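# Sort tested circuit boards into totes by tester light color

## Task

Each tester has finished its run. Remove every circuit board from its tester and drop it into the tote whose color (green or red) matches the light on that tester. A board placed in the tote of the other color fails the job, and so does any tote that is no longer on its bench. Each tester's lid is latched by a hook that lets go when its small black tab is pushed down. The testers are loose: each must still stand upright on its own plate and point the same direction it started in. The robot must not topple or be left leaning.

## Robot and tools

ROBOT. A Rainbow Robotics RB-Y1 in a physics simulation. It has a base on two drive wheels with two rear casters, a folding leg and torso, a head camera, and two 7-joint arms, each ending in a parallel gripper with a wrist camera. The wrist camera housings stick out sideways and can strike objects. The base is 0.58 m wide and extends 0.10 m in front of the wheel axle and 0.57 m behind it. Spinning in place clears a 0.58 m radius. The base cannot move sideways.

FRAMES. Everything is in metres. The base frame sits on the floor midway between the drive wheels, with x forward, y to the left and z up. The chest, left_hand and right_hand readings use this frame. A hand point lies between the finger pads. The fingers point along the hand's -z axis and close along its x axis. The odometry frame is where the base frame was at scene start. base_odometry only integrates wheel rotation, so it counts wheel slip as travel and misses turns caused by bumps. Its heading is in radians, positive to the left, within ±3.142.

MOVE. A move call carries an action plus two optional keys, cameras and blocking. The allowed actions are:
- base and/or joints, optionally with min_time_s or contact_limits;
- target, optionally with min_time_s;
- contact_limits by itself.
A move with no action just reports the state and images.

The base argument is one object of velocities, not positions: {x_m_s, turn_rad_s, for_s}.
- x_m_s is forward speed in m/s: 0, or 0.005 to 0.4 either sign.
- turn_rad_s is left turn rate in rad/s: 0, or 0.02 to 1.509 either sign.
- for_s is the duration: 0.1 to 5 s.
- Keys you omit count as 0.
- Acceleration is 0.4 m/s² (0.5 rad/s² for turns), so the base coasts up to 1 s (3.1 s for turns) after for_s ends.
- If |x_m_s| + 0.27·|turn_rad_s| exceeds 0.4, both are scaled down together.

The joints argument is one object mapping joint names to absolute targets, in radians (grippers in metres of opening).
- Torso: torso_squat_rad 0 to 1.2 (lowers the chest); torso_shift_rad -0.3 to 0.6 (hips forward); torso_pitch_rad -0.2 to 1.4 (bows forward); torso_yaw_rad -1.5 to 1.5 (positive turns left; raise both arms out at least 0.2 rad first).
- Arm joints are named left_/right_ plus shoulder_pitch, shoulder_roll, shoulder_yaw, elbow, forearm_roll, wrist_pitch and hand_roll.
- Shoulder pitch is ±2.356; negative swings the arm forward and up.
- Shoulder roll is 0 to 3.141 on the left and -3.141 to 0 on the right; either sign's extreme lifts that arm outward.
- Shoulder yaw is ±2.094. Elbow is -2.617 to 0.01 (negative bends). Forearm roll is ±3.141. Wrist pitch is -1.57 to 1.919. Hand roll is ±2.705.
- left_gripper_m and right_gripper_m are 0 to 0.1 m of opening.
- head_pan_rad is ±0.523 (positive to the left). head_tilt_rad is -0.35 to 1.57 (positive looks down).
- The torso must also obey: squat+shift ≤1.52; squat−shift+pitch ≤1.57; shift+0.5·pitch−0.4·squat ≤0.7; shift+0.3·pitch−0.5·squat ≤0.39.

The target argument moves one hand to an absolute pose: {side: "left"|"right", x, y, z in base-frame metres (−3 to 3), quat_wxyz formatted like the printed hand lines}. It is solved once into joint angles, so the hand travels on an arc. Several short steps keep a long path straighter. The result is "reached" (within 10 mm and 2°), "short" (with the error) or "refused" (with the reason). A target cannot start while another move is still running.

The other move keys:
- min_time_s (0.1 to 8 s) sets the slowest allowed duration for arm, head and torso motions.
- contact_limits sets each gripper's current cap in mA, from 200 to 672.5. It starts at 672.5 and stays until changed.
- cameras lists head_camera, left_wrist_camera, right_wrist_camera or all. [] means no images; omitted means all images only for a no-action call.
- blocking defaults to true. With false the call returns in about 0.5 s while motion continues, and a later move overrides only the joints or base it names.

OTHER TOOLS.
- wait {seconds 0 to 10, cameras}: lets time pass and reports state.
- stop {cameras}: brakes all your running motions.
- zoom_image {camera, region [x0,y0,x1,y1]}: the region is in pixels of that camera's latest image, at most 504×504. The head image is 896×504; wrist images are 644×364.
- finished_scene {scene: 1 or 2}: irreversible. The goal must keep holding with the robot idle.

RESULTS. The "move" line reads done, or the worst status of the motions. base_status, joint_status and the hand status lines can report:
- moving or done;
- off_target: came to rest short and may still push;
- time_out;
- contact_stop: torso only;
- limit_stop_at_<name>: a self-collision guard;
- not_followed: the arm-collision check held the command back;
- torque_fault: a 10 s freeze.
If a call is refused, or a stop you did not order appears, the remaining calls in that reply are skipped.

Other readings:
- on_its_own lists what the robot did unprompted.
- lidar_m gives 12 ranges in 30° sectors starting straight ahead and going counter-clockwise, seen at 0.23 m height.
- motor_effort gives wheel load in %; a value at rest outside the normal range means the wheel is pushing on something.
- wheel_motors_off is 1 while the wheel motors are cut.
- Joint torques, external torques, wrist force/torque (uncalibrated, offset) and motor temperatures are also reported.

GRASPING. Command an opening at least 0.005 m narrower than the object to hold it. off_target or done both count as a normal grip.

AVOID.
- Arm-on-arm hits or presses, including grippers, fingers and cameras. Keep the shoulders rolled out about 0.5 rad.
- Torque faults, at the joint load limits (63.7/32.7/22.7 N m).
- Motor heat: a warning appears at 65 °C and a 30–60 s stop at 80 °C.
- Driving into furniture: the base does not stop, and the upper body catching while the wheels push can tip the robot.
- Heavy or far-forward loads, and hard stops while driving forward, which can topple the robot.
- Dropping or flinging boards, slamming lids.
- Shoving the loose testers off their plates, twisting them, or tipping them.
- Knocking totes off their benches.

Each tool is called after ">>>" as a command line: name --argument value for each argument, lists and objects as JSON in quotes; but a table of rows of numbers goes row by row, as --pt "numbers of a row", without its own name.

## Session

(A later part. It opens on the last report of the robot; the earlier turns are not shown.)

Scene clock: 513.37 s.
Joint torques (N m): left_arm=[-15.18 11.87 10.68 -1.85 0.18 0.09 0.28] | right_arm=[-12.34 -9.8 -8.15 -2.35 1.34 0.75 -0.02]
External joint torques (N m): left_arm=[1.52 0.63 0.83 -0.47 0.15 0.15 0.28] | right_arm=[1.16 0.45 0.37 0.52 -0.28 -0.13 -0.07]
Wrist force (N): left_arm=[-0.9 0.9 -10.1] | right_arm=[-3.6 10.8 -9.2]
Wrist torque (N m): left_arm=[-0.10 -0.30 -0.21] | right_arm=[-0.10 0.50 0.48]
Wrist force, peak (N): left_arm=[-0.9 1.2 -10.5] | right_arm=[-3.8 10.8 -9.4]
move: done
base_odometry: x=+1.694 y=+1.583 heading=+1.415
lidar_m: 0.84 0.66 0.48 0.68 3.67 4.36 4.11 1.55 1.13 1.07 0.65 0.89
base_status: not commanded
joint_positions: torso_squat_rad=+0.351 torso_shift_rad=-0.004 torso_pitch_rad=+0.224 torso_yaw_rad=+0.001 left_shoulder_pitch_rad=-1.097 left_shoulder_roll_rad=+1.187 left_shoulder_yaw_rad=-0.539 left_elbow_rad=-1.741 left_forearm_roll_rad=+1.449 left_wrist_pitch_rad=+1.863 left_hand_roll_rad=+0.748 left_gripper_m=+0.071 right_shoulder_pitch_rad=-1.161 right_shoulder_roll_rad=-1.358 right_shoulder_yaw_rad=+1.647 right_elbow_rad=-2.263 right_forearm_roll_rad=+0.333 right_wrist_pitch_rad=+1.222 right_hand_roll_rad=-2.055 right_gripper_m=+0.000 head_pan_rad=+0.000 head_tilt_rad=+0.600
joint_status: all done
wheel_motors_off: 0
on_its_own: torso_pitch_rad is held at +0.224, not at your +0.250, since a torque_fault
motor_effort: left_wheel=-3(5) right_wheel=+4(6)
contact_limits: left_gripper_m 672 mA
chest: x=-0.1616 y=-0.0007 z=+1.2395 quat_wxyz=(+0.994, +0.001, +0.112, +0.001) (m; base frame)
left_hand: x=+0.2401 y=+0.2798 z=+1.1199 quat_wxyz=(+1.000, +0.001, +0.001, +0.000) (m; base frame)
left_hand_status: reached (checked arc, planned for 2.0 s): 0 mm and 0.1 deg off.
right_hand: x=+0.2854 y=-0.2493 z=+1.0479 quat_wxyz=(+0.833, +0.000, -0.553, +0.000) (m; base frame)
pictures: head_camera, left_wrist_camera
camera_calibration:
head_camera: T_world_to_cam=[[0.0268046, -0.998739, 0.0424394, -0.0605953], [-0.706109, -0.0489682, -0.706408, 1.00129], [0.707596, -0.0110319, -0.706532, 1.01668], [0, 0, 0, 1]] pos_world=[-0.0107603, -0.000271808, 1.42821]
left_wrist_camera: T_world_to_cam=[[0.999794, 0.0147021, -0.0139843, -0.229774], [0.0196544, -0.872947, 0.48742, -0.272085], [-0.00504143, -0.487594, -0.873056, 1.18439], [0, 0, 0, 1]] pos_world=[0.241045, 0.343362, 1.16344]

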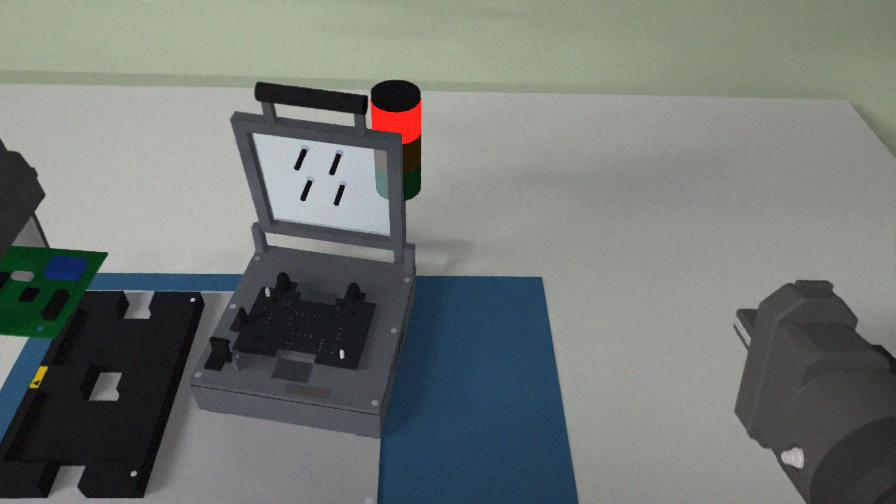

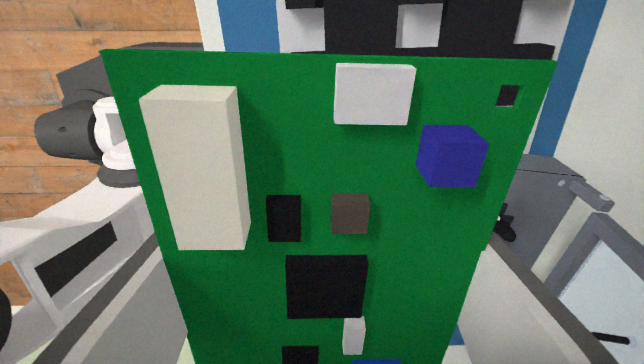

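>>> move --target '{"side":"right","x":0.40,"y":-0.10,"z":1.0,"quat_wxyz":[0.976,0,-0.216,0]}'

>>> move --target '{"side":"right","x":0.415,"y":-0.03,"z":0.90,"quat_wxyz":[0.976,0,-0.216,0]}' --cameras '["head_camera","right_wrist_camera"]'

Scene clock: 529.37 s.
Joint torques (N m): left_arm=[-15.27 10.91 10.47 -1.48 0.22 0.04 0.29] | right_arm=[-21.73 -9.3 -9.01 1.25 0.87 -0.33 -0.27]
External joint torques (N m): left_arm=[1.43 -0.33 0.63 -0.1 0.19 0.1 0.29] | right_arm=[3.3 -0.57 0.43 0.6 0 0.09 -0.3]
Wrist force (N): left_arm=[-0.9 1.2 -10.0] | right_arm=[-0.2 10.6 -12.4]
Wrist torque (N m): left_arm=[-0.12 -0.31 -0.21] | right_arm=[-0.03 0.70 0.51]
Wrist force, peak (N): left_arm=[-0.9 0.9 -10.5] | right_arm=[-0.9 11.4 -12.6]
move: done
base_odometry: x=+1.694 y=+1.583 heading=+1.415
lidar_m: 0.84 0.66 0.48 0.67 3.67 4.36 4.10 1.54 1.13 1.08 0.65 0.89
base_status: not commanded
joint_positions: torso_squat_rad=+0.351 torso_shift_rad=-0.004 torso_pitch_rad=+0.224 torso_yaw_rad=+0.001 left_shoulder_pitch_rad=-1.097 left_shoulder_roll_rad=+1.187 left_shoulder_yaw_rad=-0.539 left_elbow_rad=-1.741 left_forearm_roll_rad=+1.449 left_wrist_pitch_rad=+1.863 left_hand_roll_rad=+0.748 left_gripper_m=+0.071 right_shoulder_pitch_rad=-1.575 right_shoulder_roll_rad=-0.676 right_shoulder_yaw_rad=+1.442 right_elbow_rad=-1.201 right_forearm_roll_rad=-1.175 right_wrist_pitch_rad=+1.039 right_hand_roll_rad=-1.070 right_gripper_m=+0.000 head_pan_rad=+0.000 head_tilt_rad=+0.600
joint_status: all done
wheel_motors_off: 0
on_its_own: torso_pitch_rad is held at +0.224, not at your +0.250, since a torque_fault
motor_effort: left_wheel=-2(6) right_wheel=+3(5)
contact_limits: left_gripper_m 672 mA
chest: x=-0.1616 y=-0.0007 z=+1.2395 quat_wxyz=(+0.994, +0.001, +0.112, +0.001) (m; base frame)
left_hand: x=+0.2401 y=+0.2799 z=+1.1199 quat_wxyz=(+1.000, +0.001, +0.001, +0.000) (m; base frame)
right_hand: x=+0.3999 y=-0.0996 z=+1.0004 quat_wxyz=(+0.976, +0.001, -0.217, +0.000) (m; base frame)
right_hand_status: reached (checked arc, planned for 1.4 s): 1 mm and 0.2 deg off.
camera_calibration:
head_camera: T_world_to_cam=[[0.0268046, -0.998739, 0.0424394, -0.0605953], [-0.706109, -0.0489682, -0.706408, 1.00129], [0.707596, -0.0110319, -0.706532, 1.01668], [0, 0, 0, 1]] pos_world=[-0.0107603, -0.000271808, 1.42821]
left_wrist_camera: T_world_to_cam=[[0.999795, 0.0147524, -0.013894, -0.229898], [0.0196534, -0.873031, 0.487268, -0.271791], [-0.0049415, -0.487441, -0.873142, 1.18446], [0, 0, 0, 1]] pos_world=[0.241045, 0.343464, 1.16344]
right_wrist_camera: T_world_to_cam=[[-0.897945, 0.0205068, -0.439629, 0.803297], [-0.1793, 0.895212, 0.407979, -0.214095], [0.401928, 0.445168, -0.800175, 0.755799], [0, 0, 0, 1]] pos_world=[0.379153, -0.16127, 1.04527]

Scene clock: 531.23 s.
Joint torques (N m): left_arm=[-15.52 11.19 10.69 -1.4 0.19 0.07 0.23] | right_arm=[-22.76 -6.4 -3.49 1.14 0.32 -0.77 0.04]
External joint torques (N m): left_arm=[1.19 -0.04 0.85 -0.03 0.16 0.13 0.23] | right_arm=[2.3 -0.3 -1.3 0.68 -0.31 -0.04 0.02]
Wrist force (N): left_arm=[-1.1 1.0 -10.0] | right_arm=[-0.7 10.5 -12.3]
Wrist torque (N m): left_arm=[-0.11 -0.31 -0.21] | right_arm=[-0.03 0.67 0.52]
Wrist force, peak (N): left_arm=[-0.7 1.0 -10.3] | right_arm=[-1.4 11.2 -12.9]
move: done
base_odometry: x=+1.694 y=+1.583 heading=+1.415
lidar_m: 0.84 0.66 0.48 0.67 3.67 4.37 4.10 1.55 1.12 1.07 0.65 0.89
base_status: not commanded
joint_positions: torso_squat_rad=+0.351 torso_shift_rad=-0.004 torso_pitch_rad=+0.224 torso_yaw_rad=+0.001 left_shoulder_pitch_rad=-1.097 left_shoulder_roll_rad=+1.187 left_shoulder_yaw_rad=-0.539 left_elbow_rad=-1.741 left_forearm_roll_rad=+1.449 left_wrist_pitch_rad=+1.863 left_hand_roll_rad=+0.748 left_gripper_m=+0.071 right_shoulder_pitch_rad=-1.477 right_shoulder_roll_rad=-0.070 right_shoulder_yaw_rad=+1.389 right_elbow_rad=-0.267 right_forearm_roll_rad=-1.221 right_wrist_pitch_rad=+0.784 right_hand_roll_rad=-0.716 right_gripper_m=+0.000 head_pan_rad=+0.000 head_tilt_rad=+0.600
joint_status: all done
wheel_motors_off: 0
on_its_own: torso_pitch_rad is held at +0.224, not at your +0.250, since a torque_fault
motor_effort: left_wheel=-3(5) right_wheel=+3(5)
contact_limits: left_gripper_m 672 mA
chest: x=-0.1616 y=-0.0007 z=+1.2395 quat_wxyz=(+0.994, +0.001, +0.112, +0.001) (m; base frame)
left_hand: x=+0.2401 y=+0.2799 z=+1.1199 quat_wxyz=(+1.000, +0.001, +0.001, +0.000) (m; base frame)
right_hand: x=+0.4144 y=-0.0301 z=+0.9004 quat_wxyz=(+0.974, +0.007, -0.228, +0.002) (m; base frame)
right_hand_status: reached (checked arc, as near as the solve gets, planned for 1.3 s): 1 mm and 1.7 deg off.
pictures: head_camera, right_wrist_camera
camera_calibration:
head_camera: T_world_to_cam=[[0.0268068, -0.998739, 0.0424416, -0.0605985], [-0.706109, -0.0489714, -0.706408, 1.00129], [0.707596, -0.0110319, -0.706531, 1.01668], [0, 0, 0, 1]] pos_world=[-0.0107603, -0.000271797, 1.42821]
right_wrist_camera: T_world_to_cam=[[-0.888051, 0.0202235, -0.459299, 0.784643], [-0.1938, 0.889466, 0.413875, -0.232377], [0.416901, 0.456555, -0.785972, 0.620361], [0, 0, 0, 1]] pos_world=[0.39314, -0.0924056, 0.944147]

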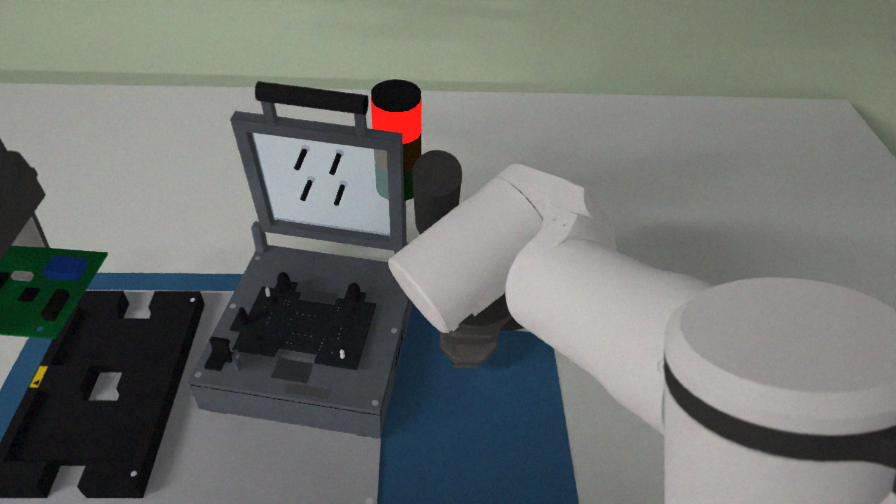

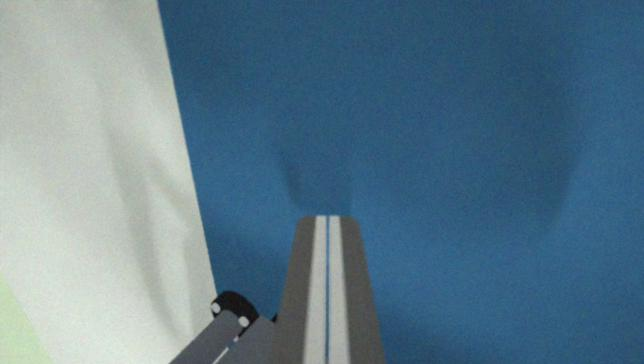

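>>> move --target '{"side":"right","x":0.412,"y":0.035,"z":0.90,"quat_wxyz":[0.974,0.007,-0.228,0.002]}' --min_time_s 3 --cameras '["head_camera","right_wrist_camera"]'

Scene clock: 544.27 s.
Joint torques (N m): left_arm=[-15.63 11.23 10.73 -1.46 0.29 -0.02 0.24] | right_arm=[-30.76 26.03 -7.9 -14.13 -2.99 -9.64 -1.05]
External joint torques (N m): left_arm=[1.07 -0.02 0.88 -0.09 0.27 0.04 0.24] | right_arm=[-6.35 31.26 -5.36 -15.82 -3.64 -8.78 -1.08]
Wrist force (N): left_arm=[-1.0 1.2 -10.0] | right_arm=[-4.9 -40.3 10.4]
Wrist torque (N m): left_arm=[-0.13 -0.31 -0.22] | right_arm=[1.56 0.91 1.24]
Wrist force, peak (N): left_arm=[-0.7 1.3 -10.4] | right_arm=[-5.2 -41.7 13.6]
move: short
base_odometry: x=+1.694 y=+1.583 heading=+1.415
lidar_m: 0.84 0.66 0.48 0.66 3.68 4.37 4.11 1.55 1.12 1.08 0.65 0.89
base_status: not commanded
joint_positions: torso_squat_rad=+0.351 torso_shift_rad=-0.004 torso_pitch_rad=+0.224 torso_yaw_rad=+0.000 left_shoulder_pitch_rad=-1.097 left_shoulder_roll_rad=+1.187 left_shoulder_yaw_rad=-0.539 left_elbow_rad=-1.741 left_forearm_roll_rad=+1.449 left_wrist_pitch_rad=+1.863 left_hand_roll_rad=+0.748 left_gripper_m=+0.071 right_shoulder_pitch_rad=-1.483 right_shoulder_roll_rad=-0.008 right_shoulder_yaw_rad=+1.564 right_elbow_rad=-0.306 right_forearm_roll_rad=-1.219 right_wrist_pitch_rad=+0.618 right_hand_roll_rad=-0.927 right_gripper_m=+0.000 head_pan_rad=+0.000 head_tilt_rad=+0.600
joint_status: all done
wheel_motors_off: 0
on_its_own: torso_pitch_rad is held at +0.224, not at your +0.250, since a torque_fault
motor_effort: left_wheel=-10(11) right_wheel=+12(15)
contact_limits: left_gripper_m 672 mA
chest: x=-0.1618 y=-0.0014 z=+1.2395 quat_wxyz=(+0.994, +0.001, +0.112, +0.000) (m; base frame)
left_hand: x=+0.2401 y=+0.2789 z=+1.1203 quat_wxyz=(+1.000, +0.001, +0.001, -0.001) (m; base frame)
right_hand: x=+0.4140 y=+0.0261 z=+0.9008 quat_wxyz=(+0.956, +0.054, -0.287, +0.009) (m; base frame)
right_hand_status: short (checked arc, as near as the solve gets, planned for 3.0 s): 9 mm and 9.0 deg off. The place is met; only the turn is off.
pictures: head_camera, right_wrist_camera
camera_calibration:
head_camera: T_world_to_cam=[[0.0257238, -0.998794, 0.041823, -0.0606244], [-0.705858, -0.047773, -0.70674, 1.00151], [0.707886, -0.0113411, -0.706236, 1.01661], [0, 0, 0, 1]] pos_world=[-0.0111588, -0.00117667, 1.42831]
right_wrist_camera: T_world_to_cam=[[-0.825977, 0.0358672, -0.562561, 0.850183], [-0.278147, 0.842092, 0.462077, -0.289848], [0.490302, 0.53814, -0.685573, 0.472238], [0, 0, 0, 1]] pos_world=[0.390072, -0.0405454, 0.935966]

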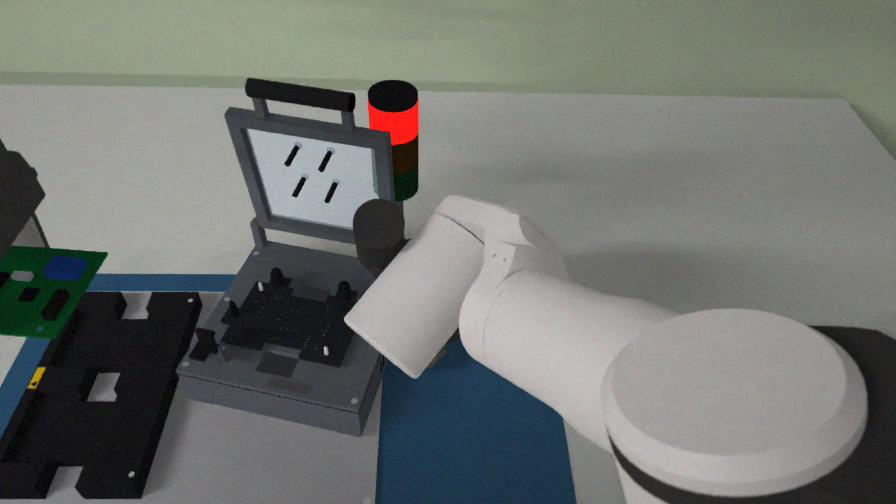

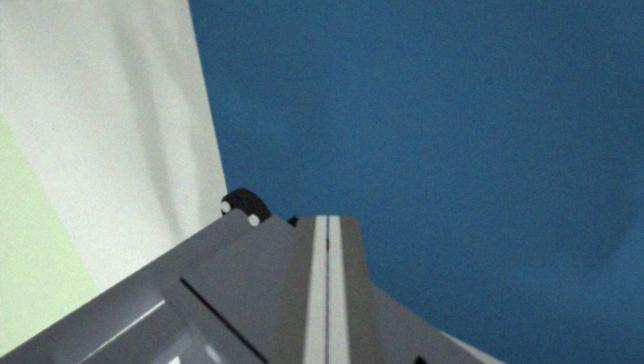

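>>> move --target '{"side":"right","x":0.40,"y":-0.10,"z":0.94,"quat_wxyz":[0.976,0,-0.216,0]}'

>>> move --target '{"side":"right","x":0.25,"y":-0.25,"z":1.12,"quat_wxyz":[0.976,0,-0.216,0]}'

>>> move --joints '{"torso_yaw_rad":0.5,"head_pan_rad":-0.4,"right_gripper_m":0.06}'

>>> move --target '{"side":"right","x":0.33,"y":0.07,"z":1.03,"quat_wxyz":[0.9965,0,0,-0.083]}' --cameras '["head_camera","right_wrist_camera"]'

Scene clock: 564.43 s.
Joint torques (N m): left_arm=[-15.27 11.09 10.45 -1.4 0.24 -0.06 0.26] | right_arm=[-23.2 -6.78 -8.45 0.69 0.59 -0.67 0.01]
External joint torques (N m): left_arm=[1.43 -0.15 0.6 -0.02 0.22 0 0.26] | right_arm=[1.93 1.66 -0.28 -0.41 -0.2 -0.24 -0.02]
Wrist force (N): left_arm=[-0.8 1.1 -10.0] | right_arm=[-0.3 10.8 -12.3]
Wrist torque (N m): left_arm=[-0.12 -0.31 -0.20] | right_arm=[-0.07 0.69 0.51]
Wrist force, peak (N): left_arm=[-0.9 1.4 -10.4] | right_arm=[-4.8 -40.6 9.3]
move: done
base_odometry: x=+1.694 y=+1.583 heading=+1.415
lidar_m: 0.84 0.66 0.48 0.66 3.67 4.37 4.10 1.55 1.12 1.07 0.65 0.89
base_status: not commanded
joint_positions: torso_squat_rad=+0.351 torso_shift_rad=-0.004 torso_pitch_rad=+0.224 torso_yaw_rad=+0.001 left_shoulder_pitch_rad=-1.097 left_shoulder_roll_rad=+1.187 left_shoulder_yaw_rad=-0.539 left_elbow_rad=-1.741 left_forearm_roll_rad=+1.449 left_wrist_pitch_rad=+1.863 left_hand_roll_rad=+0.748 left_gripper_m=+0.071 right_shoulder_pitch_rad=-1.519 right_shoulder_roll_rad=-0.569 right_shoulder_yaw_rad=+1.549 right_elbow_rad=-1.039 right_forearm_roll_rad=-1.176 right_wrist_pitch_rad=+0.893 right_hand_roll_rad=-1.064 right_gripper_m=+0.000 head_pan_rad=+0.000 head_tilt_rad=+0.600
joint_status: all done
wheel_motors_off: 0
on_its_own: torso_pitch_rad is held at +0.224, not at your +0.250, since a torque_fault
motor_effort: left_wheel=-6(11) right_wheel=+4(14)
contact_limits: left_gripper_m 672 mA
chest: x=-0.1616 y=-0.0008 z=+1.2395 quat_wxyz=(+0.994, +0.001, +0.112, +0.001) (m; base frame)
left_hand: x=+0.2401 y=+0.2798 z=+1.1200 quat_wxyz=(+1.000, +0.001, +0.001, +0.000) (m; base frame)
right_hand: x=+0.4004 y=-0.0992 z=+0.9400 quat_wxyz=(+0.976, +0.000, -0.216, +0.000) (m; base frame)
right_hand_status: reached (checked arc, planned for 1.1 s): 1 mm and 0.1 deg off.
camera_calibration:
head_camera: T_world_to_cam=[[0.0267355, -0.998744, 0.0423713, -0.060599], [-0.706112, -0.0488712, -0.706411, 1.00129], [0.707595, -0.0110326, -0.706532, 1.01668], [0, 0, 0, 1]] pos_world=[-0.0107602, -0.000372163, 1.42821]
left_wrist_camera: T_world_to_cam=[[0.999795, 0.0147524, -0.013894, -0.229895], [0.0196534, -0.873031, 0.487268, -0.271927], [-0.0049415, -0.487441, -0.873142, 1.1845], [0, 0, 0, 1]] pos_world=[0.241045, 0.343364, 1.16354]
right_wrist_camera: T_world_to_cam=[[-0.899443, 0.0192268, -0.436614, 0.77496], [-0.17828, 0.895989, 0.406719, -0.188803], [0.399022, 0.44366, -0.802463, 0.710325], [0, 0, 0, 1]] pos_world=[0.379938, -0.160878, 0.985158]

Scene clock: 566.27 s.
Joint torques (N m): left_arm=[-15.61 11.07 10.44 -1.34 0.23 0.11 0.28] | right_arm=[-13.99 -5.24 -10.39 1.72 0.54 -0.36 -0.11]
External joint torques (N m): left_arm=[1.09 -0.17 0.6 0.03 0.2 0.17 0.28] | right_arm=[0.64 0.94 -0.18 -0.36 -0.38 -0.03 -0.13]
Wrist force (N): left_arm=[-1.0 0.9 -10.0] | right_arm=[-0.5 10.5 -12.5]
Wrist torque (N m): left_arm=[-0.11 -0.32 -0.22] | right_arm=[-0.04 0.70 0.51]
Wrist force, peak (N): left_arm=[-0.9 1.5 -10.3] | right_arm=[-1.0 11.3 -12.6]
move: done
base_odometry: x=+1.694 y=+1.583 heading=+1.415
lidar_m: 0.84 0.65 0.48 0.67 3.67 4.36 4.11 1.55 1.12 1.07 0.65 0.89
base_status: not commanded
joint_positions: torso_squat_rad=+0.351 torso_shift_rad=-0.004 torso_pitch_rad=+0.224 torso_yaw_rad=+0.001 left_shoulder_pitch_rad=-1.097 left_shoulder_roll_rad=+1.187 left_shoulder_yaw_rad=-0.539 left_elbow_rad=-1.741 left_forearm_roll_rad=+1.449 left_wrist_pitch_rad=+1.863 left_hand_roll_rad=+0.748 left_gripper_m=+0.071 right_shoulder_pitch_rad=-1.713 right_shoulder_roll_rad=-1.569 right_shoulder_yaw_rad=+1.487 right_elbow_rad=-2.196 right_forearm_roll_rad=-1.318 right_wrist_pitch_rad=+1.108 right_hand_roll_rad=-1.183 right_gripper_m=+0.000 head_pan_rad=+0.000 head_tilt_rad=+0.600
joint_status: all done
wheel_motors_off: 0
on_its_own: torso_pitch_rad is held at +0.224, not at your +0.250, since a torque_fault
motor_effort: left_wheel=-3(6) right_wheel=+4(5)
contact_limits: left_gripper_m 672 mA
chest: x=-0.1616 y=-0.0007 z=+1.2395 quat_wxyz=(+0.994, +0.001, +0.112, +0.001) (m; base frame)
left_hand: x=+0.2401 y=+0.2798 z=+1.1199 quat_wxyz=(+1.000, +0.001, +0.001, +0.000) (m; base frame)
right_hand: x=+0.2501 y=-0.2501 z=+1.1200 quat_wxyz=(+0.976, +0.000, -0.216, +0.000) (m; base frame)
right_hand_status: reached (checked arc, planned for 1.5 s): 0 mm and 0.0 deg off.
camera_calibration:
head_camera: T_world_to_cam=[[0.0268046, -0.998739, 0.0424394, -0.0605953], [-0.706109, -0.0489682, -0.706408, 1.00129], [0.707596, -0.0110319, -0.706532, 1.01668], [0, 0, 0, 1]] pos_world=[-0.0107603, -0.000271808, 1.42821]
left_wrist_camera: T_world_to_cam=[[0.999794, 0.0147045, -0.0139818, -0.229779], [0.0196544, -0.873032, 0.487266, -0.271789], [-0.0050415, -0.487441, -0.873142, 1.18448], [0, 0, 0, 1]] pos_world=[0.241045, 0.343464, 1.16344]
right_wrist_camera: T_world_to_cam=[[-0.899072, 0.0203265, -0.437328, 0.722134], [-0.17768, 0.896014, 0.406927, -0.154058], [0.400123, 0.443561, -0.80197, 0.980787], [0, 0, 0, 1]] pos_world=[0.229443, -0.311679, 1.16506]

Scene clock: 567.90 s.
Joint torques (N m): left_arm=[-14.9 11.95 10.73 -0.43 0.11 0.07 0.34] | right_arm=[-14.19 -3.22 -10.71 1.16 0.48 -0.67 -0.27]
External joint torques (N m): left_arm=[1.15 -0.61 0.74 0.1 0.27 0.03 0.34] | right_arm=[0.96 1.05 -0.11 -0.45 -0.42 -0.12 -0.29]
Wrist force (N): left_arm=[-1.2 0.5 -10.1] | right_arm=[-0.4 10.2 -12.2]
Wrist torque (N m): left_arm=[-0.09 -0.35 -0.21] | right_arm=[-0.04 0.69 0.51]
Wrist force, peak (N): left_arm=[-1.0 0.7 -10.4] | right_arm=[-0.4 10.5 -12.6]
move: done
base_odometry: x=+1.694 y=+1.583 heading=+1.415
lidar_m: 0.84 0.67 0.48 0.68 3.67 4.37 4.10 1.54 1.12 1.07 0.65 0.89
base_status: not commanded
joint_positions: torso_squat_rad=+0.351 torso_shift_rad=-0.004 torso_pitch_rad=+0.224 torso_yaw_rad=+0.500 left_shoulder_pitch_rad=-1.097 left_shoulder_roll_rad=+1.187 left_shoulder_yaw_rad=-0.539 left_elbow_rad=-1.741 left_forearm_roll_rad=+1.449 left_wrist_pitch_rad=+1.863 left_hand_roll_rad=+0.748 left_gripper_m=+0.071 right_shoulder_pitch_rad=-1.713 right_shoulder_roll_rad=-1.569 right_shoulder_yaw_rad=+1.487 right_elbow_rad=-2.196 right_forearm_roll_rad=-1.318 right_wrist_pitch_rad=+1.108 right_hand_roll_rad=-1.183 right_gripper_m=+0.060 head_pan_rad=-0.400 head_tilt_rad=+0.600
joint_status: all done
wheel_motors_off: 0
on_its_own: torso_pitch_rad is held at +0.224, not at your +0.250, since a torque_fault
motor_effort: left_wheel=-4(6) right_wheel=+2(5)
contact_limits: left_gripper_m 672 mA
chest: x=-0.1615 y=-0.0007 z=+1.2395 quat_wxyz=(+0.963, +0.028, +0.108, +0.246) (m; base frame)
left_hand: x=+0.0595 y=+0.4458 z=+1.1613 quat_wxyz=(+0.969, +0.055, +0.001, +0.240) (m; base frame)
right_hand: x=+0.3156 y=-0.0148 z=+1.1053 quat_wxyz=(+0.946, +0.106, -0.210, +0.223) (m; base frame)
camera_calibration:
head_camera: T_world_to_cam=[[0.122923, -0.992204, 0.0205115, -0.00930181], [-0.698818, -0.101214, -0.708102, 1.00403], [0.704658, 0.0727079, -0.705812, 1.017], [0, 0, 0, 1]] pos_world=[-0.013862, 0.018448, 1.42895]
left_wrist_camera: T_world_to_cam=[[0.876601, 0.480998, 0.0145331, -0.28481], [0.43755, -0.809261, 0.391979, -0.0861647], [0.200302, -0.33725, -0.91986, 1.27568], [0, 0, 0, 1]] pos_world=[0.0318436, 0.497487, 1.21136]
right_wrist_camera: T_world_to_cam=[[-0.815726, -0.355029, -0.456669, 0.759419], [-0.564575, 0.660483, 0.494993, -0.325906], [0.125885, 0.661602, -0.739213, 0.858867], [0, 0, 0, 1]] pos_world=[0.32736, -0.0833571, 1.14301]

Scene clock: 569.43 s.
Joint torques (N m): left_arm=[-14.91 12.11 10.75 -0.5 0.01 0.18 0.22] | right_arm=[-21.93 -6.22 -9.13 1.67 0.25 -0.01 0.16]
External joint torques (N m): left_arm=[1.15 -0.45 0.76 0.02 0.17 0.14 0.22] | right_arm=[2.3 -0.05 0.78 0.6 0.03 0 0.16]
Wrist force (N): left_arm=[-1.2 0.6 -9.8] | right_arm=[2.0 10.6 -12.8]
Wrist torque (N m): left_arm=[-0.11 -0.33 -0.21] | right_arm=[-0.04 0.80 0.51]
Wrist force, peak (N): left_arm=[-1.0 0.1 -10.3] | right_arm=[2.1 11.2 -13.2]
move: done
base_odometry: x=+1.694 y=+1.583 heading=+1.415
lidar_m: 0.84 0.67 0.48 0.66 3.68 4.37 4.10 1.55 1.13 1.07 0.64 0.90
base_status: not commanded
joint_positions: torso_squat_rad=+0.351 torso_shift_rad=-0.004 torso_pitch_rad=+0.224 torso_yaw_rad=+0.500 left_shoulder_pitch_rad=-1.097 left_shoulder_roll_rad=+1.187 left_shoulder_yaw_rad=-0.539 left_elbow_rad=-1.741 left_forearm_roll_rad=+1.449 left_wrist_pitch_rad=+1.863 left_hand_roll_rad=+0.748 left_gripper_m=+0.071 right_shoulder_pitch_rad=-1.680 right_shoulder_roll_rad=-0.916 right_shoulder_yaw_rad=+1.511 right_elbow_rad=-1.341 right_forearm_roll_rad=-1.661 right_wrist_pitch_rad=+1.397 right_hand_roll_rad=-1.481 right_gripper_m=+0.060 head_pan_rad=-0.400 head_tilt_rad=+0.600
joint_status: all done
wheel_motors_off: 0
on_its_own: torso_pitch_rad is held at +0.224, not at your +0.250, since a torque_fault
motor_effort: left_wheel=-3(5) right_wheel=+4(5)
contact_limits: left_gripper_m 672 mA
chest: x=-0.1615 y=-0.0007 z=+1.2395 quat_wxyz=(+0.963, +0.028, +0.108, +0.246) (m; base frame)
left_hand: x=+0.0595 y=+0.4458 z=+1.1613 quat_wxyz=(+0.969, +0.055, +0.001, +0.240) (m; base frame)
right_hand: x=+0.3297 y=+0.0702 z=+1.0303 quat_wxyz=(+0.997, +0.001, -0.001, -0.083) (m; base frame)
right_hand_status: reached (checked arc, planned for 1.2 s): 0 mm and 0.2 deg off.
pictures: head_camera, right_wrist_camera
camera_calibration:
head_camera: T_world_to_cam=[[0.122923, -0.992204, 0.0205115, -0.00930181], [-0.698818, -0.101214, -0.708102, 1.00403], [0.704658, 0.0727079, -0.705812, 1.017], [0, 0, 0, 1]] pos_world=[-0.013862, 0.018448, 1.42895]
right_wrist_camera: T_world_to_cam=[[-0.982487, 0.185446, -0.0181579, 0.332093], [0.157995, 0.880766, 0.446418, -0.540626], [0.098779, 0.435731, -0.89464, 0.930296], [0, 0, 0, 1]] pos_world=[0.3198, 0.00922096, 1.07966]

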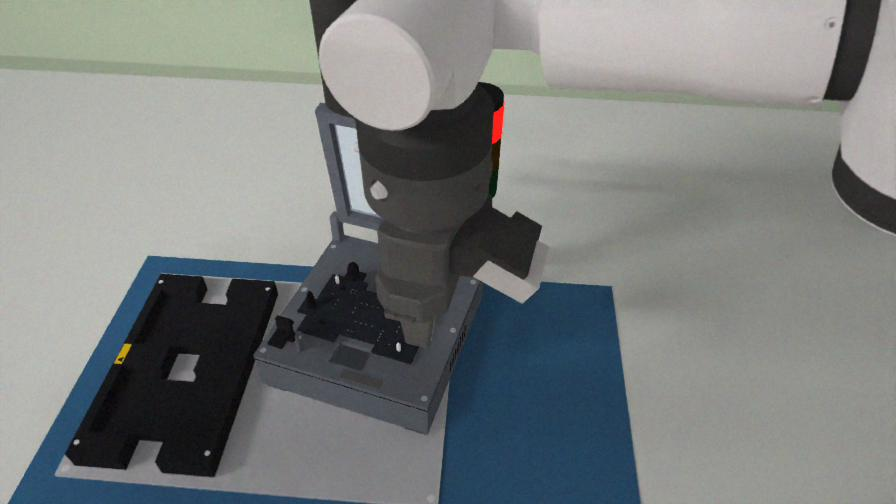

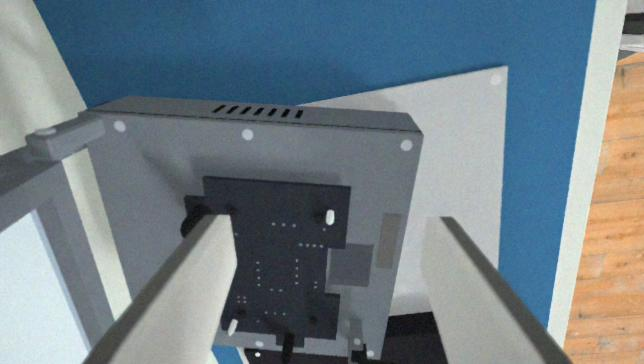

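>>> move --joints '{"right_gripper_m":0.09}'

>>> move --target '{"side":"right","x":0.375,"y":0.155,"z":0.99,"quat_wxyz":[0.995,0,0,-0.1]}' --cameras '["head_camera","right_wrist_camera"]'

>>> zoom_image --camera "head_camera" --region '[240, 200, 500, 450]'

Scene clock: 585.77 s.
Joint torques (N m): left_arm=[-14.8 11.93 10.86 -0.63 0.07 0.1 0.23] | right_arm=[-21.94 -6.38 -9.07 1.79 0.2 -0.03 0.13]
External joint torques (N m): left_arm=[1.26 -0.63 0.87 -0.1 0.22 0.06 0.23] | right_arm=[2.29 -0.22 0.84 0.72 -0.02 -0.03 0.13]
Wrist force (N): left_arm=[-1.3 0.1 -10.0] | right_arm=[2.5 10.4 -12.8]
Wrist torque (N m): left_arm=[-0.05 -0.36 -0.21] | right_arm=[-0.03 0.87 0.52]
Wrist force, peak (N): left_arm=[-1.4 0.6 -10.4] | right_arm=[2.4 11.0 -13.1]
move: done
base_odometry: x=+1.694 y=+1.583 heading=+1.415
lidar_m: 0.84 0.67 0.48 0.66 3.68 4.36 4.10 1.56 1.12 1.08 0.64 0.89
base_status: not commanded
joint_positions: torso_squat_rad=+0.351 torso_shift_rad=-0.004 torso_pitch_rad=+0.224 torso_yaw_rad=+0.500 left_shoulder_pitch_rad=-1.097 left_shoulder_roll_rad=+1.187 left_shoulder_yaw_rad=-0.539 left_elbow_rad=-1.741 left_forearm_roll_rad=+1.449 left_wrist_pitch_rad=+1.863 left_hand_roll_rad=+0.748 left_gripper_m=+0.071 right_shoulder_pitch_rad=-1.680 right_shoulder_roll_rad=-0.916 right_shoulder_yaw_rad=+1.511 right_elbow_rad=-1.341 right_forearm_roll_rad=-1.661 right_wrist_pitch_rad=+1.397 right_hand_roll_rad=-1.481 right_gripper_m=+0.090 head_pan_rad=-0.400 head_tilt_rad=+0.600
joint_status: all done
wheel_motors_off: 0
on_its_own: torso_pitch_rad is held at +0.224, not at your +0.250, since a torque_fault
motor_effort: left_wheel=-4(5) right_wheel=+2(5)
contact_limits: left_gripper_m 672 mA
chest: x=-0.1615 y=-0.0007 z=+1.2395 quat_wxyz=(+0.963, +0.028, +0.108, +0.246) (m; base frame)
left_hand: x=+0.0595 y=+0.4458 z=+1.1613 quat_wxyz=(+0.969, +0.055, +0.001, +0.240) (m; base frame)
right_hand: x=+0.3297 y=+0.0702 z=+1.0303 quat_wxyz=(+0.997, +0.001, -0.001, -0.083) (m; base frame)
camera_calibration:
head_camera: T_world_to_cam=[[0.122923, -0.992204, 0.0205115, -0.00930181], [-0.698818, -0.101214, -0.708102, 1.00403], [0.704658, 0.0727079, -0.705812, 1.017], [0, 0, 0, 1]] pos_world=[-0.013862, 0.018448, 1.42895]
left_wrist_camera: T_world_to_cam=[[0.876601, 0.480998, 0.0145331, -0.28481], [0.43755, -0.809261, 0.391979, -0.0861647], [0.200302, -0.33725, -0.91986, 1.27568], [0, 0, 0, 1]] pos_world=[0.0318436, 0.497487, 1.21136]
right_wrist_camera: T_world_to_cam=[[-0.982487, 0.185446, -0.0181579, 0.332093], [0.157995, 0.880766, 0.446418, -0.540626], [0.098779, 0.435731, -0.89464, 0.930296], [0, 0, 0, 1]] pos_world=[0.3198, 0.00922096, 1.07966]

Scene clock: 587.57 s.
Joint torques (N m): left_arm=[-15.04 11.95 10.68 -0.57 0.06 0.18 0.3] | right_arm=[-24.9 -6.3 -3.55 1.96 0.22 -0.24 -0.13]
External joint torques (N m): left_arm=[1.01 -0.61 0.69 -0.04 0.22 0.14 0.3] | right_arm=[2.83 -0.04 -1 0.79 -0.03 -0.13 -0.14]
Wrist force (N): left_arm=[-1.2 0.3 -10.3] | right_arm=[1.8 10.2 -12.8]
Wrist torque (N m): left_arm=[-0.09 -0.35 -0.20] | right_arm=[-0.02 0.80 0.51]
Wrist force, peak (N): left_arm=[-1.2 0.3 -10.3] | right_arm=[1.4 10.2 -14.0]
move: short
base_odometry: x=+1.694 y=+1.583 heading=+1.415
lidar_m: 0.84 0.67 0.48 0.67 3.67 4.37 4.11 1.55 1.12 1.07 0.65 0.89
base_status: not commanded
joint_positions: torso_squat_rad=+0.351 torso_shift_rad=-0.004 torso_pitch_rad=+0.224 torso_yaw_rad=+0.500 left_shoulder_pitch_rad=-1.097 left_shoulder_roll_rad=+1.187 left_shoulder_yaw_rad=-0.539 left_elbow_rad=-1.741 left_forearm_roll_rad=+1.449 left_wrist_pitch_rad=+1.863 left_hand_roll_rad=+0.748 left_gripper_m=+0.071 right_shoulder_pitch_rad=-1.658 right_shoulder_roll_rad=-0.310 right_shoulder_yaw_rad=+1.480 right_elbow_rad=-0.267 right_forearm_roll_rad=-1.667 right_wrist_pitch_rad=+1.367 right_hand_roll_rad=-1.039 right_gripper_m=+0.090 head_pan_rad=-0.400 head_tilt_rad=+0.600
joint_status: all done
wheel_motors_off: 0
on_its_own: torso_pitch_rad is held at +0.224, not at your +0.250, since a torque_fault
motor_effort: left_wheel=-2(5) right_wheel=+4(5)
contact_limits: left_gripper_m 672 mA
chest: x=-0.1616 y=-0.0008 z=+1.2395 quat_wxyz=(+0.963, +0.028, +0.108, +0.246) (m; base frame)
left_hand: x=+0.0595 y=+0.4458 z=+1.1613 quat_wxyz=(+0.969, +0.055, +0.001, +0.240) (m; base frame)
right_hand: x=+0.3745 y=+0.1547 z=+0.9903 quat_wxyz=(+0.995, +0.018, -0.018, -0.100) (m; base frame)
right_hand_status: short (checked arc, as near as the solve gets, planned for 1.4 s): 1 mm and 2.9 deg off. The place is met; only the turn is off.
pictures: head_camera, right_wrist_camera
camera_calibration:
head_camera: T_world_to_cam=[[0.122923, -0.992204, 0.0205115, -0.00930181], [-0.698818, -0.101214, -0.708102, 1.00403], [0.704658, 0.0727079, -0.705812, 1.017], [0, 0, 0, 1]] pos_world=[-0.013862, 0.018448, 1.42895]
right_wrist_camera: T_world_to_cam=[[-0.974415, 0.219522, -0.0482268, 0.381188], [0.170173, 0.860757, 0.479728, -0.638723], [0.146823, 0.459247, -0.876091, 0.813199], [0, 0, 0, 1]] pos_world=[0.360733, 0.0926464, 1.03723]

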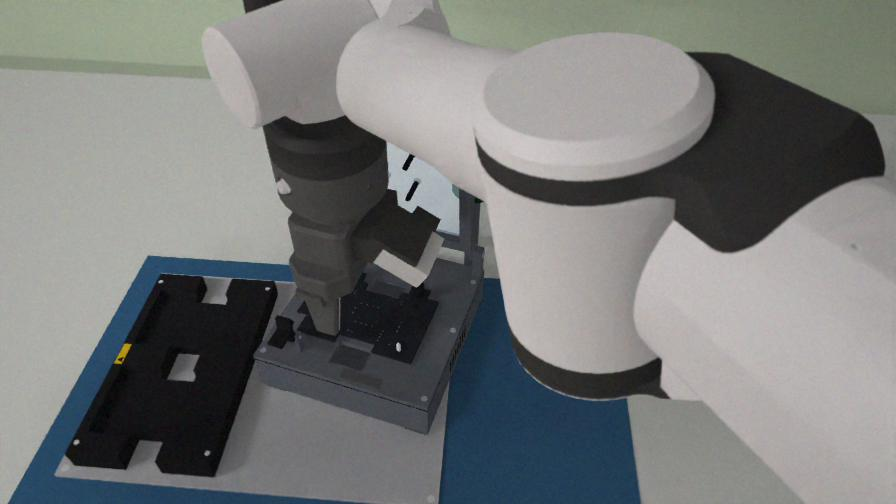

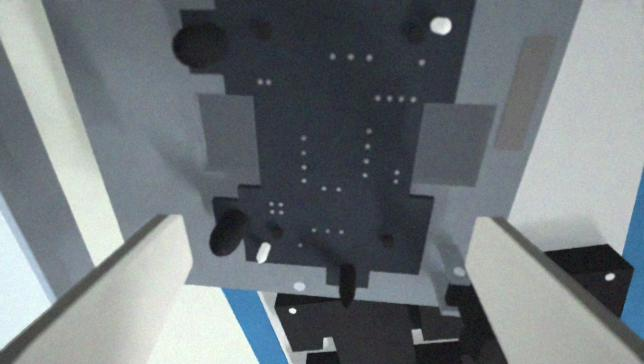

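Scaled by 1.938 from the camera's 896x504 image, which has a finer 1280x720 frame.

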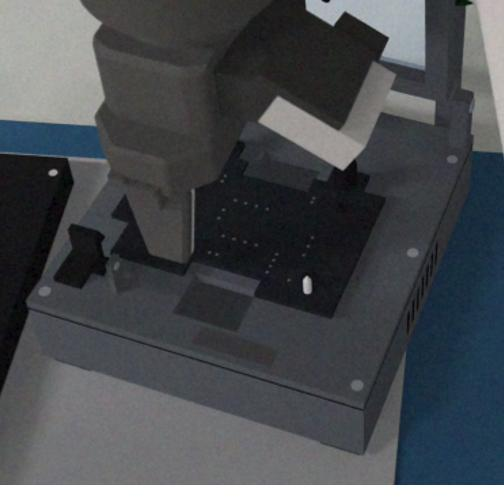

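>>> move --target '{"side":"right","x":0.35,"y":0.13,"z":1.1,"quat_wxyz":[0.992,0.018,-0.018,-0.12]}' --cameras '["head_camera","right_wrist_camera"]'

>>> move --joints '{"torso_yaw_rad":0.72,"head_pan_rad":-0.5}' --cameras '["head_camera"]'

Scene clock: 623.77 s.
Joint torques (N m): left_arm=[-14.77 11.84 10.69 -0.52 0.06 0.11 0.28] | right_arm=[-23.87 -5.05 -8.33 1 -0.09 -0.24 0.24]
External joint torques (N m): left_arm=[1.29 -0.72 0.7 0.01 0.22 0.07 0.28] | right_arm=[2.51 1.21 -0.03 -0.23 -0.36 -0.16 0.24]
Wrist force (N): left_arm=[-1.0 0.4 -9.9] | right_arm=[1.9 10.4 -13.0]
Wrist torque (N m): left_arm=[-0.08 -0.31 -0.22] | right_arm=[-0.03 0.79 0.51]
Wrist force, peak (N): left_arm=[-1.3 0.4 -10.4] | right_arm=[1.6 10.5 -14.0]
move: done
base_odometry: x=+1.694 y=+1.583 heading=+1.415
lidar_m: 0.84 0.66 0.48 0.67 3.68 4.37 4.10 1.55 1.13 1.07 0.64 0.89
base_status: not commanded
joint_positions: torso_squat_rad=+0.351 torso_shift_rad=-0.004 torso_pitch_rad=+0.224 torso_yaw_rad=+0.500 left_shoulder_pitch_rad=-1.097 left_shoulder_roll_rad=+1.187 left_shoulder_yaw_rad=-0.539 left_elbow_rad=-1.741 left_forearm_roll_rad=+1.449 left_wrist_pitch_rad=+1.863 left_hand_roll_rad=+0.748 left_gripper_m=+0.071 right_shoulder_pitch_rad=-1.814 right_shoulder_roll_rad=-0.708 right_shoulder_yaw_rad=+1.435 right_elbow_rad=-0.990 right_forearm_roll_rad=-1.685 right_wrist_pitch_rad=+1.535 right_hand_roll_rad=-1.443 right_gripper_m=+0.090 head_pan_rad=-0.400 head_tilt_rad=+0.600
joint_status: all done
wheel_motors_off: 0
on_its_own: torso_pitch_rad is held at +0.224, not at your +0.250, since a torque_fault
motor_effort: left_wheel=-3(5) right_wheel=+2(5)
contact_limits: left_gripper_m 672 mA
chest: x=-0.1616 y=-0.0008 z=+1.2395 quat_wxyz=(+0.963, +0.028, +0.108, +0.246) (m; base frame)
left_hand: x=+0.0595 y=+0.4458 z=+1.1613 quat_wxyz=(+0.969, +0.055, +0.001, +0.240) (m; base frame)
right_hand: x=+0.3500 y=+0.1300 z=+1.1003 quat_wxyz=(+0.992, +0.018, -0.017, -0.120) (m; base frame)
right_hand_status: reached (checked arc, planned for 1.1 s): 0 mm and 0.1 deg off.
pictures: head_camera, right_wrist_camera
camera_calibration:
head_camera: T_world_to_cam=[[0.122853, -0.992214, 0.0204418, -0.00930252], [-0.698831, -0.101115, -0.708104, 1.00402], [0.704658, 0.0727071, -0.705813, 1.01701], [0, 0, 0, 1]] pos_world=[-0.0138618, 0.0183477, 1.42895]
right_wrist_camera: T_world_to_cam=[[-0.96483, 0.258813, -0.0460256, 0.357096], [0.206071, 0.853369, 0.478849, -0.67677], [0.163209, 0.452523, -0.87669, 0.920421], [0, 0, 0, 1]] pos_world=[0.333779, 0.0686011, 1.14743]

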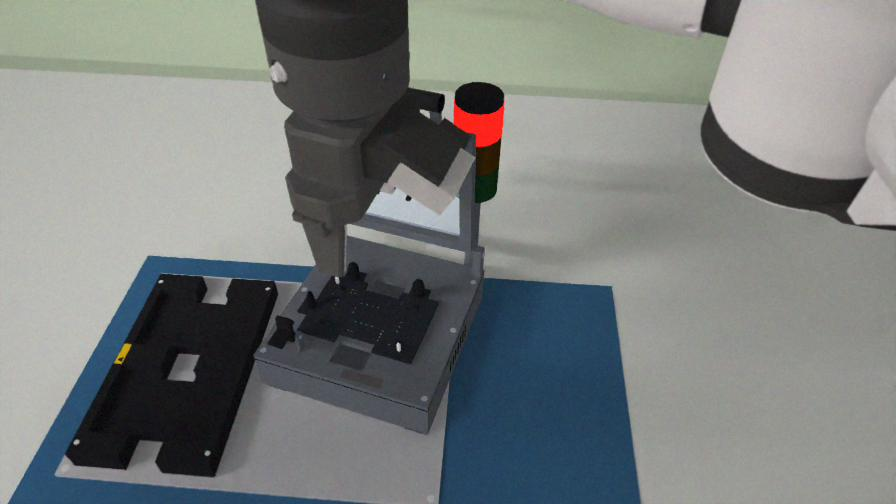

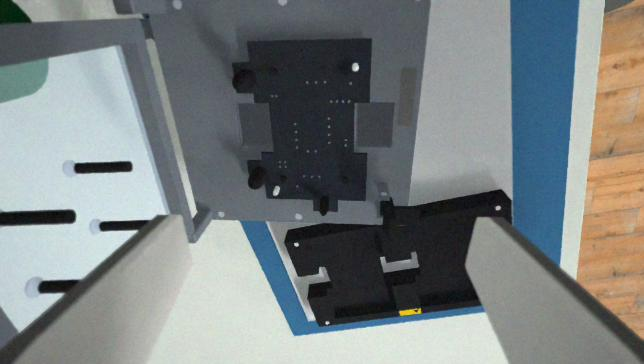

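Scene clock: 624.93 s.
Joint torques (N m): left_arm=[-14.73 12.09 10.53 -0.18 -0.03 0.13 0.24] | right_arm=[-24.01 -4.73 -8.7 1 0.02 -0.21 0.3]
External joint torques (N m): left_arm=[1.1 -0.82 0.52 -0.05 0.22 0.07 0.25] | right_arm=[2.57 0.49 -0.3 -0.05 -0.22 -0.03 0.3]
Wrist force (N): left_arm=[-1.3 -0.1 -10.2] | right_arm=[1.9 10.0 -12.9]
Wrist torque (N m): left_arm=[-0.05 -0.33 -0.21] | right_arm=[0.00 0.80 0.49]
Wrist force, peak (N): left_arm=[-1.0 0.1 -10.4] | right_arm=[1.9 10.7 -13.0]
move: done
base_odometry: x=+1.694 y=+1.583 heading=+1.415
lidar_m: 0.84 0.67 0.48 0.66 3.67 4.36 4.10 1.55 1.12 1.08 0.65 0.89
base_status: not commanded
joint_positions: torso_squat_rad=+0.351 torso_shift_rad=-0.004 torso_pitch_rad=+0.224 torso_yaw_rad=+0.720 left_shoulder_pitch_rad=-1.097 left_shoulder_roll_rad=+1.187 left_shoulder_yaw_rad=-0.539 left_elbow_rad=-1.741 left_forearm_roll_rad=+1.449 left_wrist_pitch_rad=+1.863 left_hand_roll_rad=+0.748 left_gripper_m=+0.071 right_shoulder_pitch_rad=-1.814 right_shoulder_roll_rad=-0.708 right_shoulder_yaw_rad=+1.435 right_elbow_rad=-0.990 right_forearm_roll_rad=-1.685 right_wrist_pitch_rad=+1.535 right_hand_roll_rad=-1.443 right_gripper_m=+0.090 head_pan_rad=-0.500 head_tilt_rad=+0.600
joint_status: all done
wheel_motors_off: 0
on_its_own: torso_pitch_rad is held at +0.224, not at your +0.250, since a torque_fault
motor_effort: left_wheel=-3(5) right_wheel=+2(4)
contact_limits: left_gripper_m 672 mA
chest: x=-0.1616 y=-0.0007 z=+1.2395 quat_wxyz=(+0.930, +0.040, +0.105, +0.350) (m; base frame)
left_hand: x=-0.0411 y=+0.4859 z=+1.1843 quat_wxyz=(+0.936, +0.079, +0.001, +0.343) (m; base frame)
right_hand: x=+0.3096 y=+0.2426 z=+1.1096 quat_wxyz=(+0.999, +0.044, -0.012, -0.013) (m; base frame)
pictures: head_camera
camera_calibration:
head_camera: T_world_to_cam=[[0.238034, -0.97124, -0.00574988, 0.0438216], [-0.683219, -0.163231, -0.711736, 1.01058], [0.690328, 0.173345, -0.702424, 1.01135], [0, 0, 0, 1]] pos_world=[-0.0181468, 0.0322064, 1.42992]

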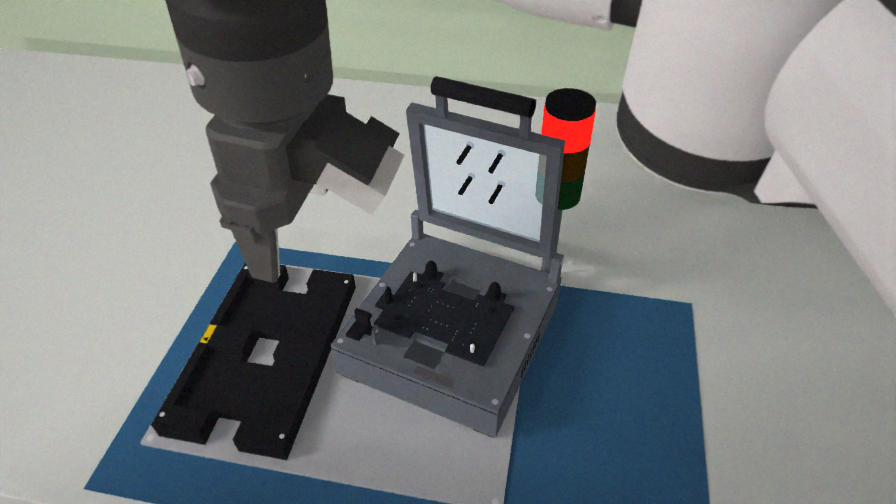

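>>> move --target '{"side":"right","x":0.368,"y":0.143,"z":1.07,"quat_wxyz":[0.9924,0,0,-0.123]}' --min_time_s 2 --cameras '["head_camera","right_wrist_camera"]'

>>> move --target '{"side":"right","x":0.370,"y":0.143,"z":0.985,"quat_wxyz":[0.9924,0,0,-0.123]}' --min_time_s 2 --cameras '["head_camera","right_wrist_camera"]'

Scene clock: 637.10 s.
Joint torques (N m): left_arm=[-14.77 12.06 10.6 -0.19 -0.11 0.1 0.29] | right_arm=[-21.81 -6.28 -7.85 0.6 -0.32 -0.32 -0.26]
External joint torques (N m): left_arm=[1.07 -0.85 0.59 -0.07 0.14 0.04 0.29] | right_arm=[3.25 -1.09 1.22 -0.48 -0.54 -0.33 -0.26]
Wrist force (N): left_arm=[-1.5 0.0 -10.1] | right_arm=[2.4 10.4 -13.0]
Wrist torque (N m): left_arm=[-0.04 -0.36 -0.21] | right_arm=[-0.02 0.87 0.52]
Wrist force, peak (N): left_arm=[-1.6 0.0 -10.3] | right_arm=[2.1 10.7 -13.1]
move: done
base_odometry: x=+1.694 y=+1.583 heading=+1.415
lidar_m: 0.84 0.66 0.49 0.67 3.67 4.37 4.11 1.55 1.11 1.07 0.65 0.89
base_status: not commanded
joint_positions: torso_squat_rad=+0.351 torso_shift_rad=-0.004 torso_pitch_rad=+0.224 torso_yaw_rad=+0.720 left_shoulder_pitch_rad=-1.097 left_shoulder_roll_rad=+1.187 left_shoulder_yaw_rad=-0.539 left_elbow_rad=-1.741 left_forearm_roll_rad=+1.449 left_wrist_pitch_rad=+1.863 left_hand_roll_rad=+0.748 left_gripper_m=+0.071 right_shoulder_pitch_rad=-1.711 right_shoulder_roll_rad=-0.964 right_shoulder_yaw_rad=+1.476 right_elbow_rad=-1.128 right_forearm_roll_rad=-1.686 right_wrist_pitch_rad=+1.534 right_hand_roll_rad=-1.525 right_gripper_m=+0.090 head_pan_rad=-0.500 head_tilt_rad=+0.600
joint_status: all done
wheel_motors_off: 0
on_its_own: torso_pitch_rad is held at +0.224, not at your +0.250, since a torque_fault
motor_effort: left_wheel=-2(4) right_wheel=+2(4)
contact_limits: left_gripper_m 672 mA
chest: x=-0.1616 y=-0.0007 z=+1.2395 quat_wxyz=(+0.930, +0.040, +0.105, +0.350) (m; base frame)
left_hand: x=-0.0411 y=+0.4859 z=+1.1843 quat_wxyz=(+0.936, +0.079, +0.001, +0.343) (m; base frame)
right_hand: x=+0.3679 y=+0.1433 z=+1.0704 quat_wxyz=(+0.992, +0.000, +0.000, -0.123) (m; base frame)
right_hand_status: reached (checked arc, planned for 2.0 s): 1 mm and 0.0 deg off.
pictures: head_camera, right_wrist_camera
camera_calibration:
head_camera: T_world_to_cam=[[0.237967, -0.971257, -0.00568116, 0.0437225], [-0.68323, -0.163235, -0.711724, 1.01057], [0.69034, 0.173249, -0.702436, 1.01137], [0, 0, 0, 1]] pos_world=[-0.0181466, 0.0322063, 1.42992]
right_wrist_camera: T_world_to_cam=[[-0.964571, 0.263283, -0.0168711, 0.337702], [0.228683, 0.866271, 0.444161, -0.650514], [0.131555, 0.424566, -0.895788, 0.921335], [0, 0, 0, 1]] pos_world=[0.353293, 0.0834422, 1.11995]

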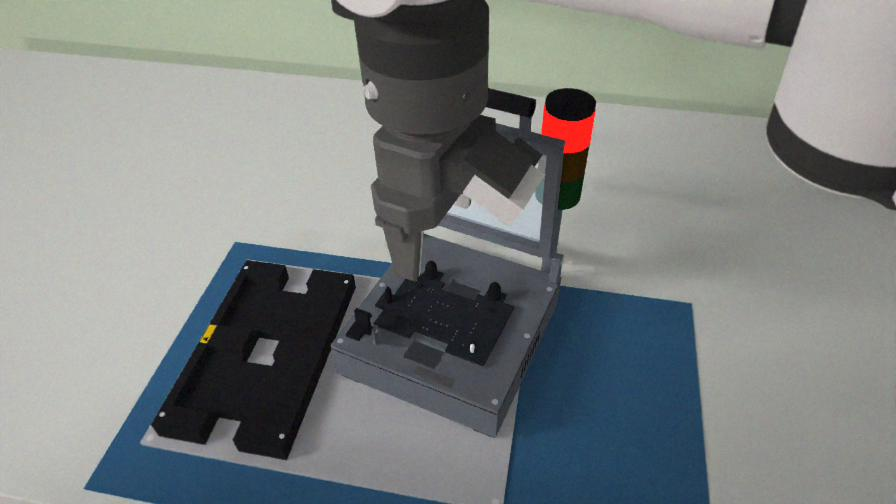

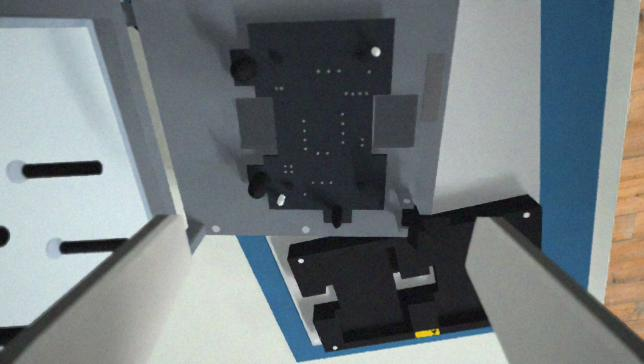

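Scene clock: 639.43 s.
Joint torques (N m): left_arm=[-14.94 11.92 10.51 -0.09 0.08 0.14 0.32] | right_arm=[-21.86 -3.4 -7.48 1.59 0.34 -0.39 0.38]
External joint torques (N m): left_arm=[0.9 -0.99 0.5 0.03 0.34 0.09 0.32] | right_arm=[3.4 2.74 1.19 0.75 0.13 -0.39 0.38]
Wrist force (N): left_arm=[-1.4 -0.1 -10.2] | right_arm=[2.3 10.4 -12.8]
Wrist torque (N m): left_arm=[-0.04 -0.35 -0.23] | right_arm=[-0.03 0.85 0.51]
Wrist force, peak (N): left_arm=[-1.4 0.1 -10.3] | right_arm=[2.3 10.7 -13.2]
move: done
base_odometry: x=+1.694 y=+1.583 heading=+1.415
lidar_m: 0.84 0.66 0.47 0.66 3.68 4.37 4.11 1.54 1.12 1.07 0.65 0.88
base_status: not commanded
joint_positions: torso_squat_rad=+0.351 torso_shift_rad=-0.004 torso_pitch_rad=+0.224 torso_yaw_rad=+0.720 left_shoulder_pitch_rad=-1.097 left_shoulder_roll_rad=+1.187 left_shoulder_yaw_rad=-0.539 left_elbow_rad=-1.741 left_forearm_roll_rad=+1.449 left_wrist_pitch_rad=+1.863 left_hand_roll_rad=+0.748 left_gripper_m=+0.071 right_shoulder_pitch_rad=-1.562 right_shoulder_roll_rad=-0.909 right_shoulder_yaw_rad=+1.518 right_elbow_rad=-1.076 right_forearm_roll_rad=-1.631 right_wrist_pitch_rad=+1.364 right_hand_roll_rad=-1.504 right_gripper_m=+0.090 head_pan_rad=-0.500 head_tilt_rad=+0.600
joint_status: all done
wheel_motors_off: 0
on_its_own: torso_pitch_rad is held at +0.224, not at your +0.250, since a torque_fault
motor_effort: left_wheel=-4(5) right_wheel=+3(4)
contact_limits: left_gripper_m 672 mA
chest: x=-0.1616 y=-0.0007 z=+1.2395 quat_wxyz=(+0.930, +0.040, +0.105, +0.350) (m; base frame)
left_hand: x=-0.0411 y=+0.4859 z=+1.1843 quat_wxyz=(+0.936, +0.079, +0.001, +0.343) (m; base frame)
right_hand: x=+0.3702 y=+0.1430 z=+0.9855 quat_wxyz=(+0.992, +0.001, +0.000, -0.123) (m; base frame)
right_hand_status: reached (checked arc, planned for 2.0 s): 0 mm and 0.1 deg off.
pictures: head_camera, right_wrist_camera
camera_calibration:
head_camera: T_world_to_cam=[[0.23795, -0.971261, -0.00566432, 0.0436982], [-0.683182, -0.163222, -0.711773, 1.01064], [0.690392, 0.173236, -0.702387, 1.01131], [0, 0, 0, 1]] pos_world=[-0.0181467, 0.0322062, 1.42992]
right_wrist_camera: T_world_to_cam=[[-0.96432, 0.264167, -0.0174009, 0.338762], [0.229107, 0.865658, 0.445136, -0.614096], [0.132654, 0.425267, -0.895294, 0.844083], [0, 0, 0, 1]] pos_world=[0.355398, 0.083146, 1.03495]

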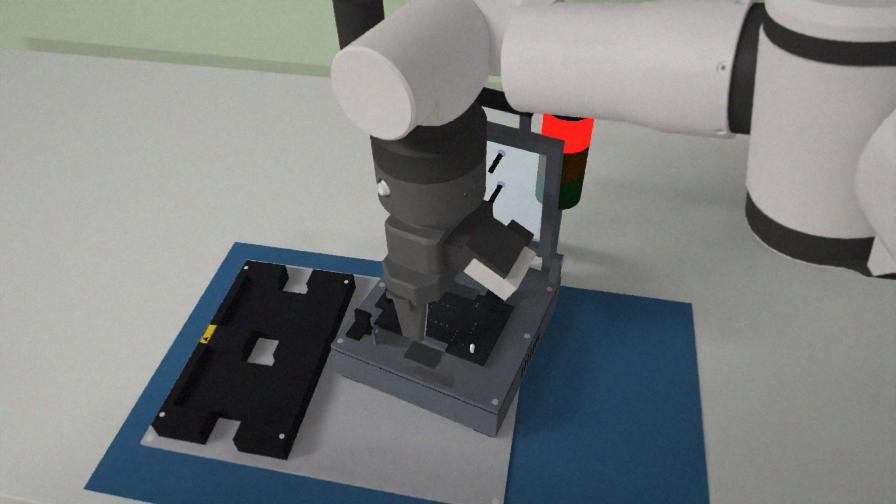

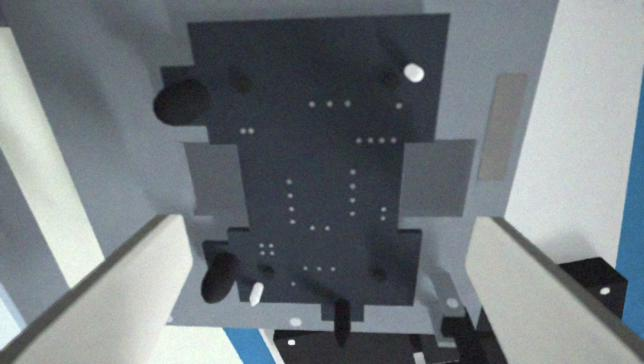

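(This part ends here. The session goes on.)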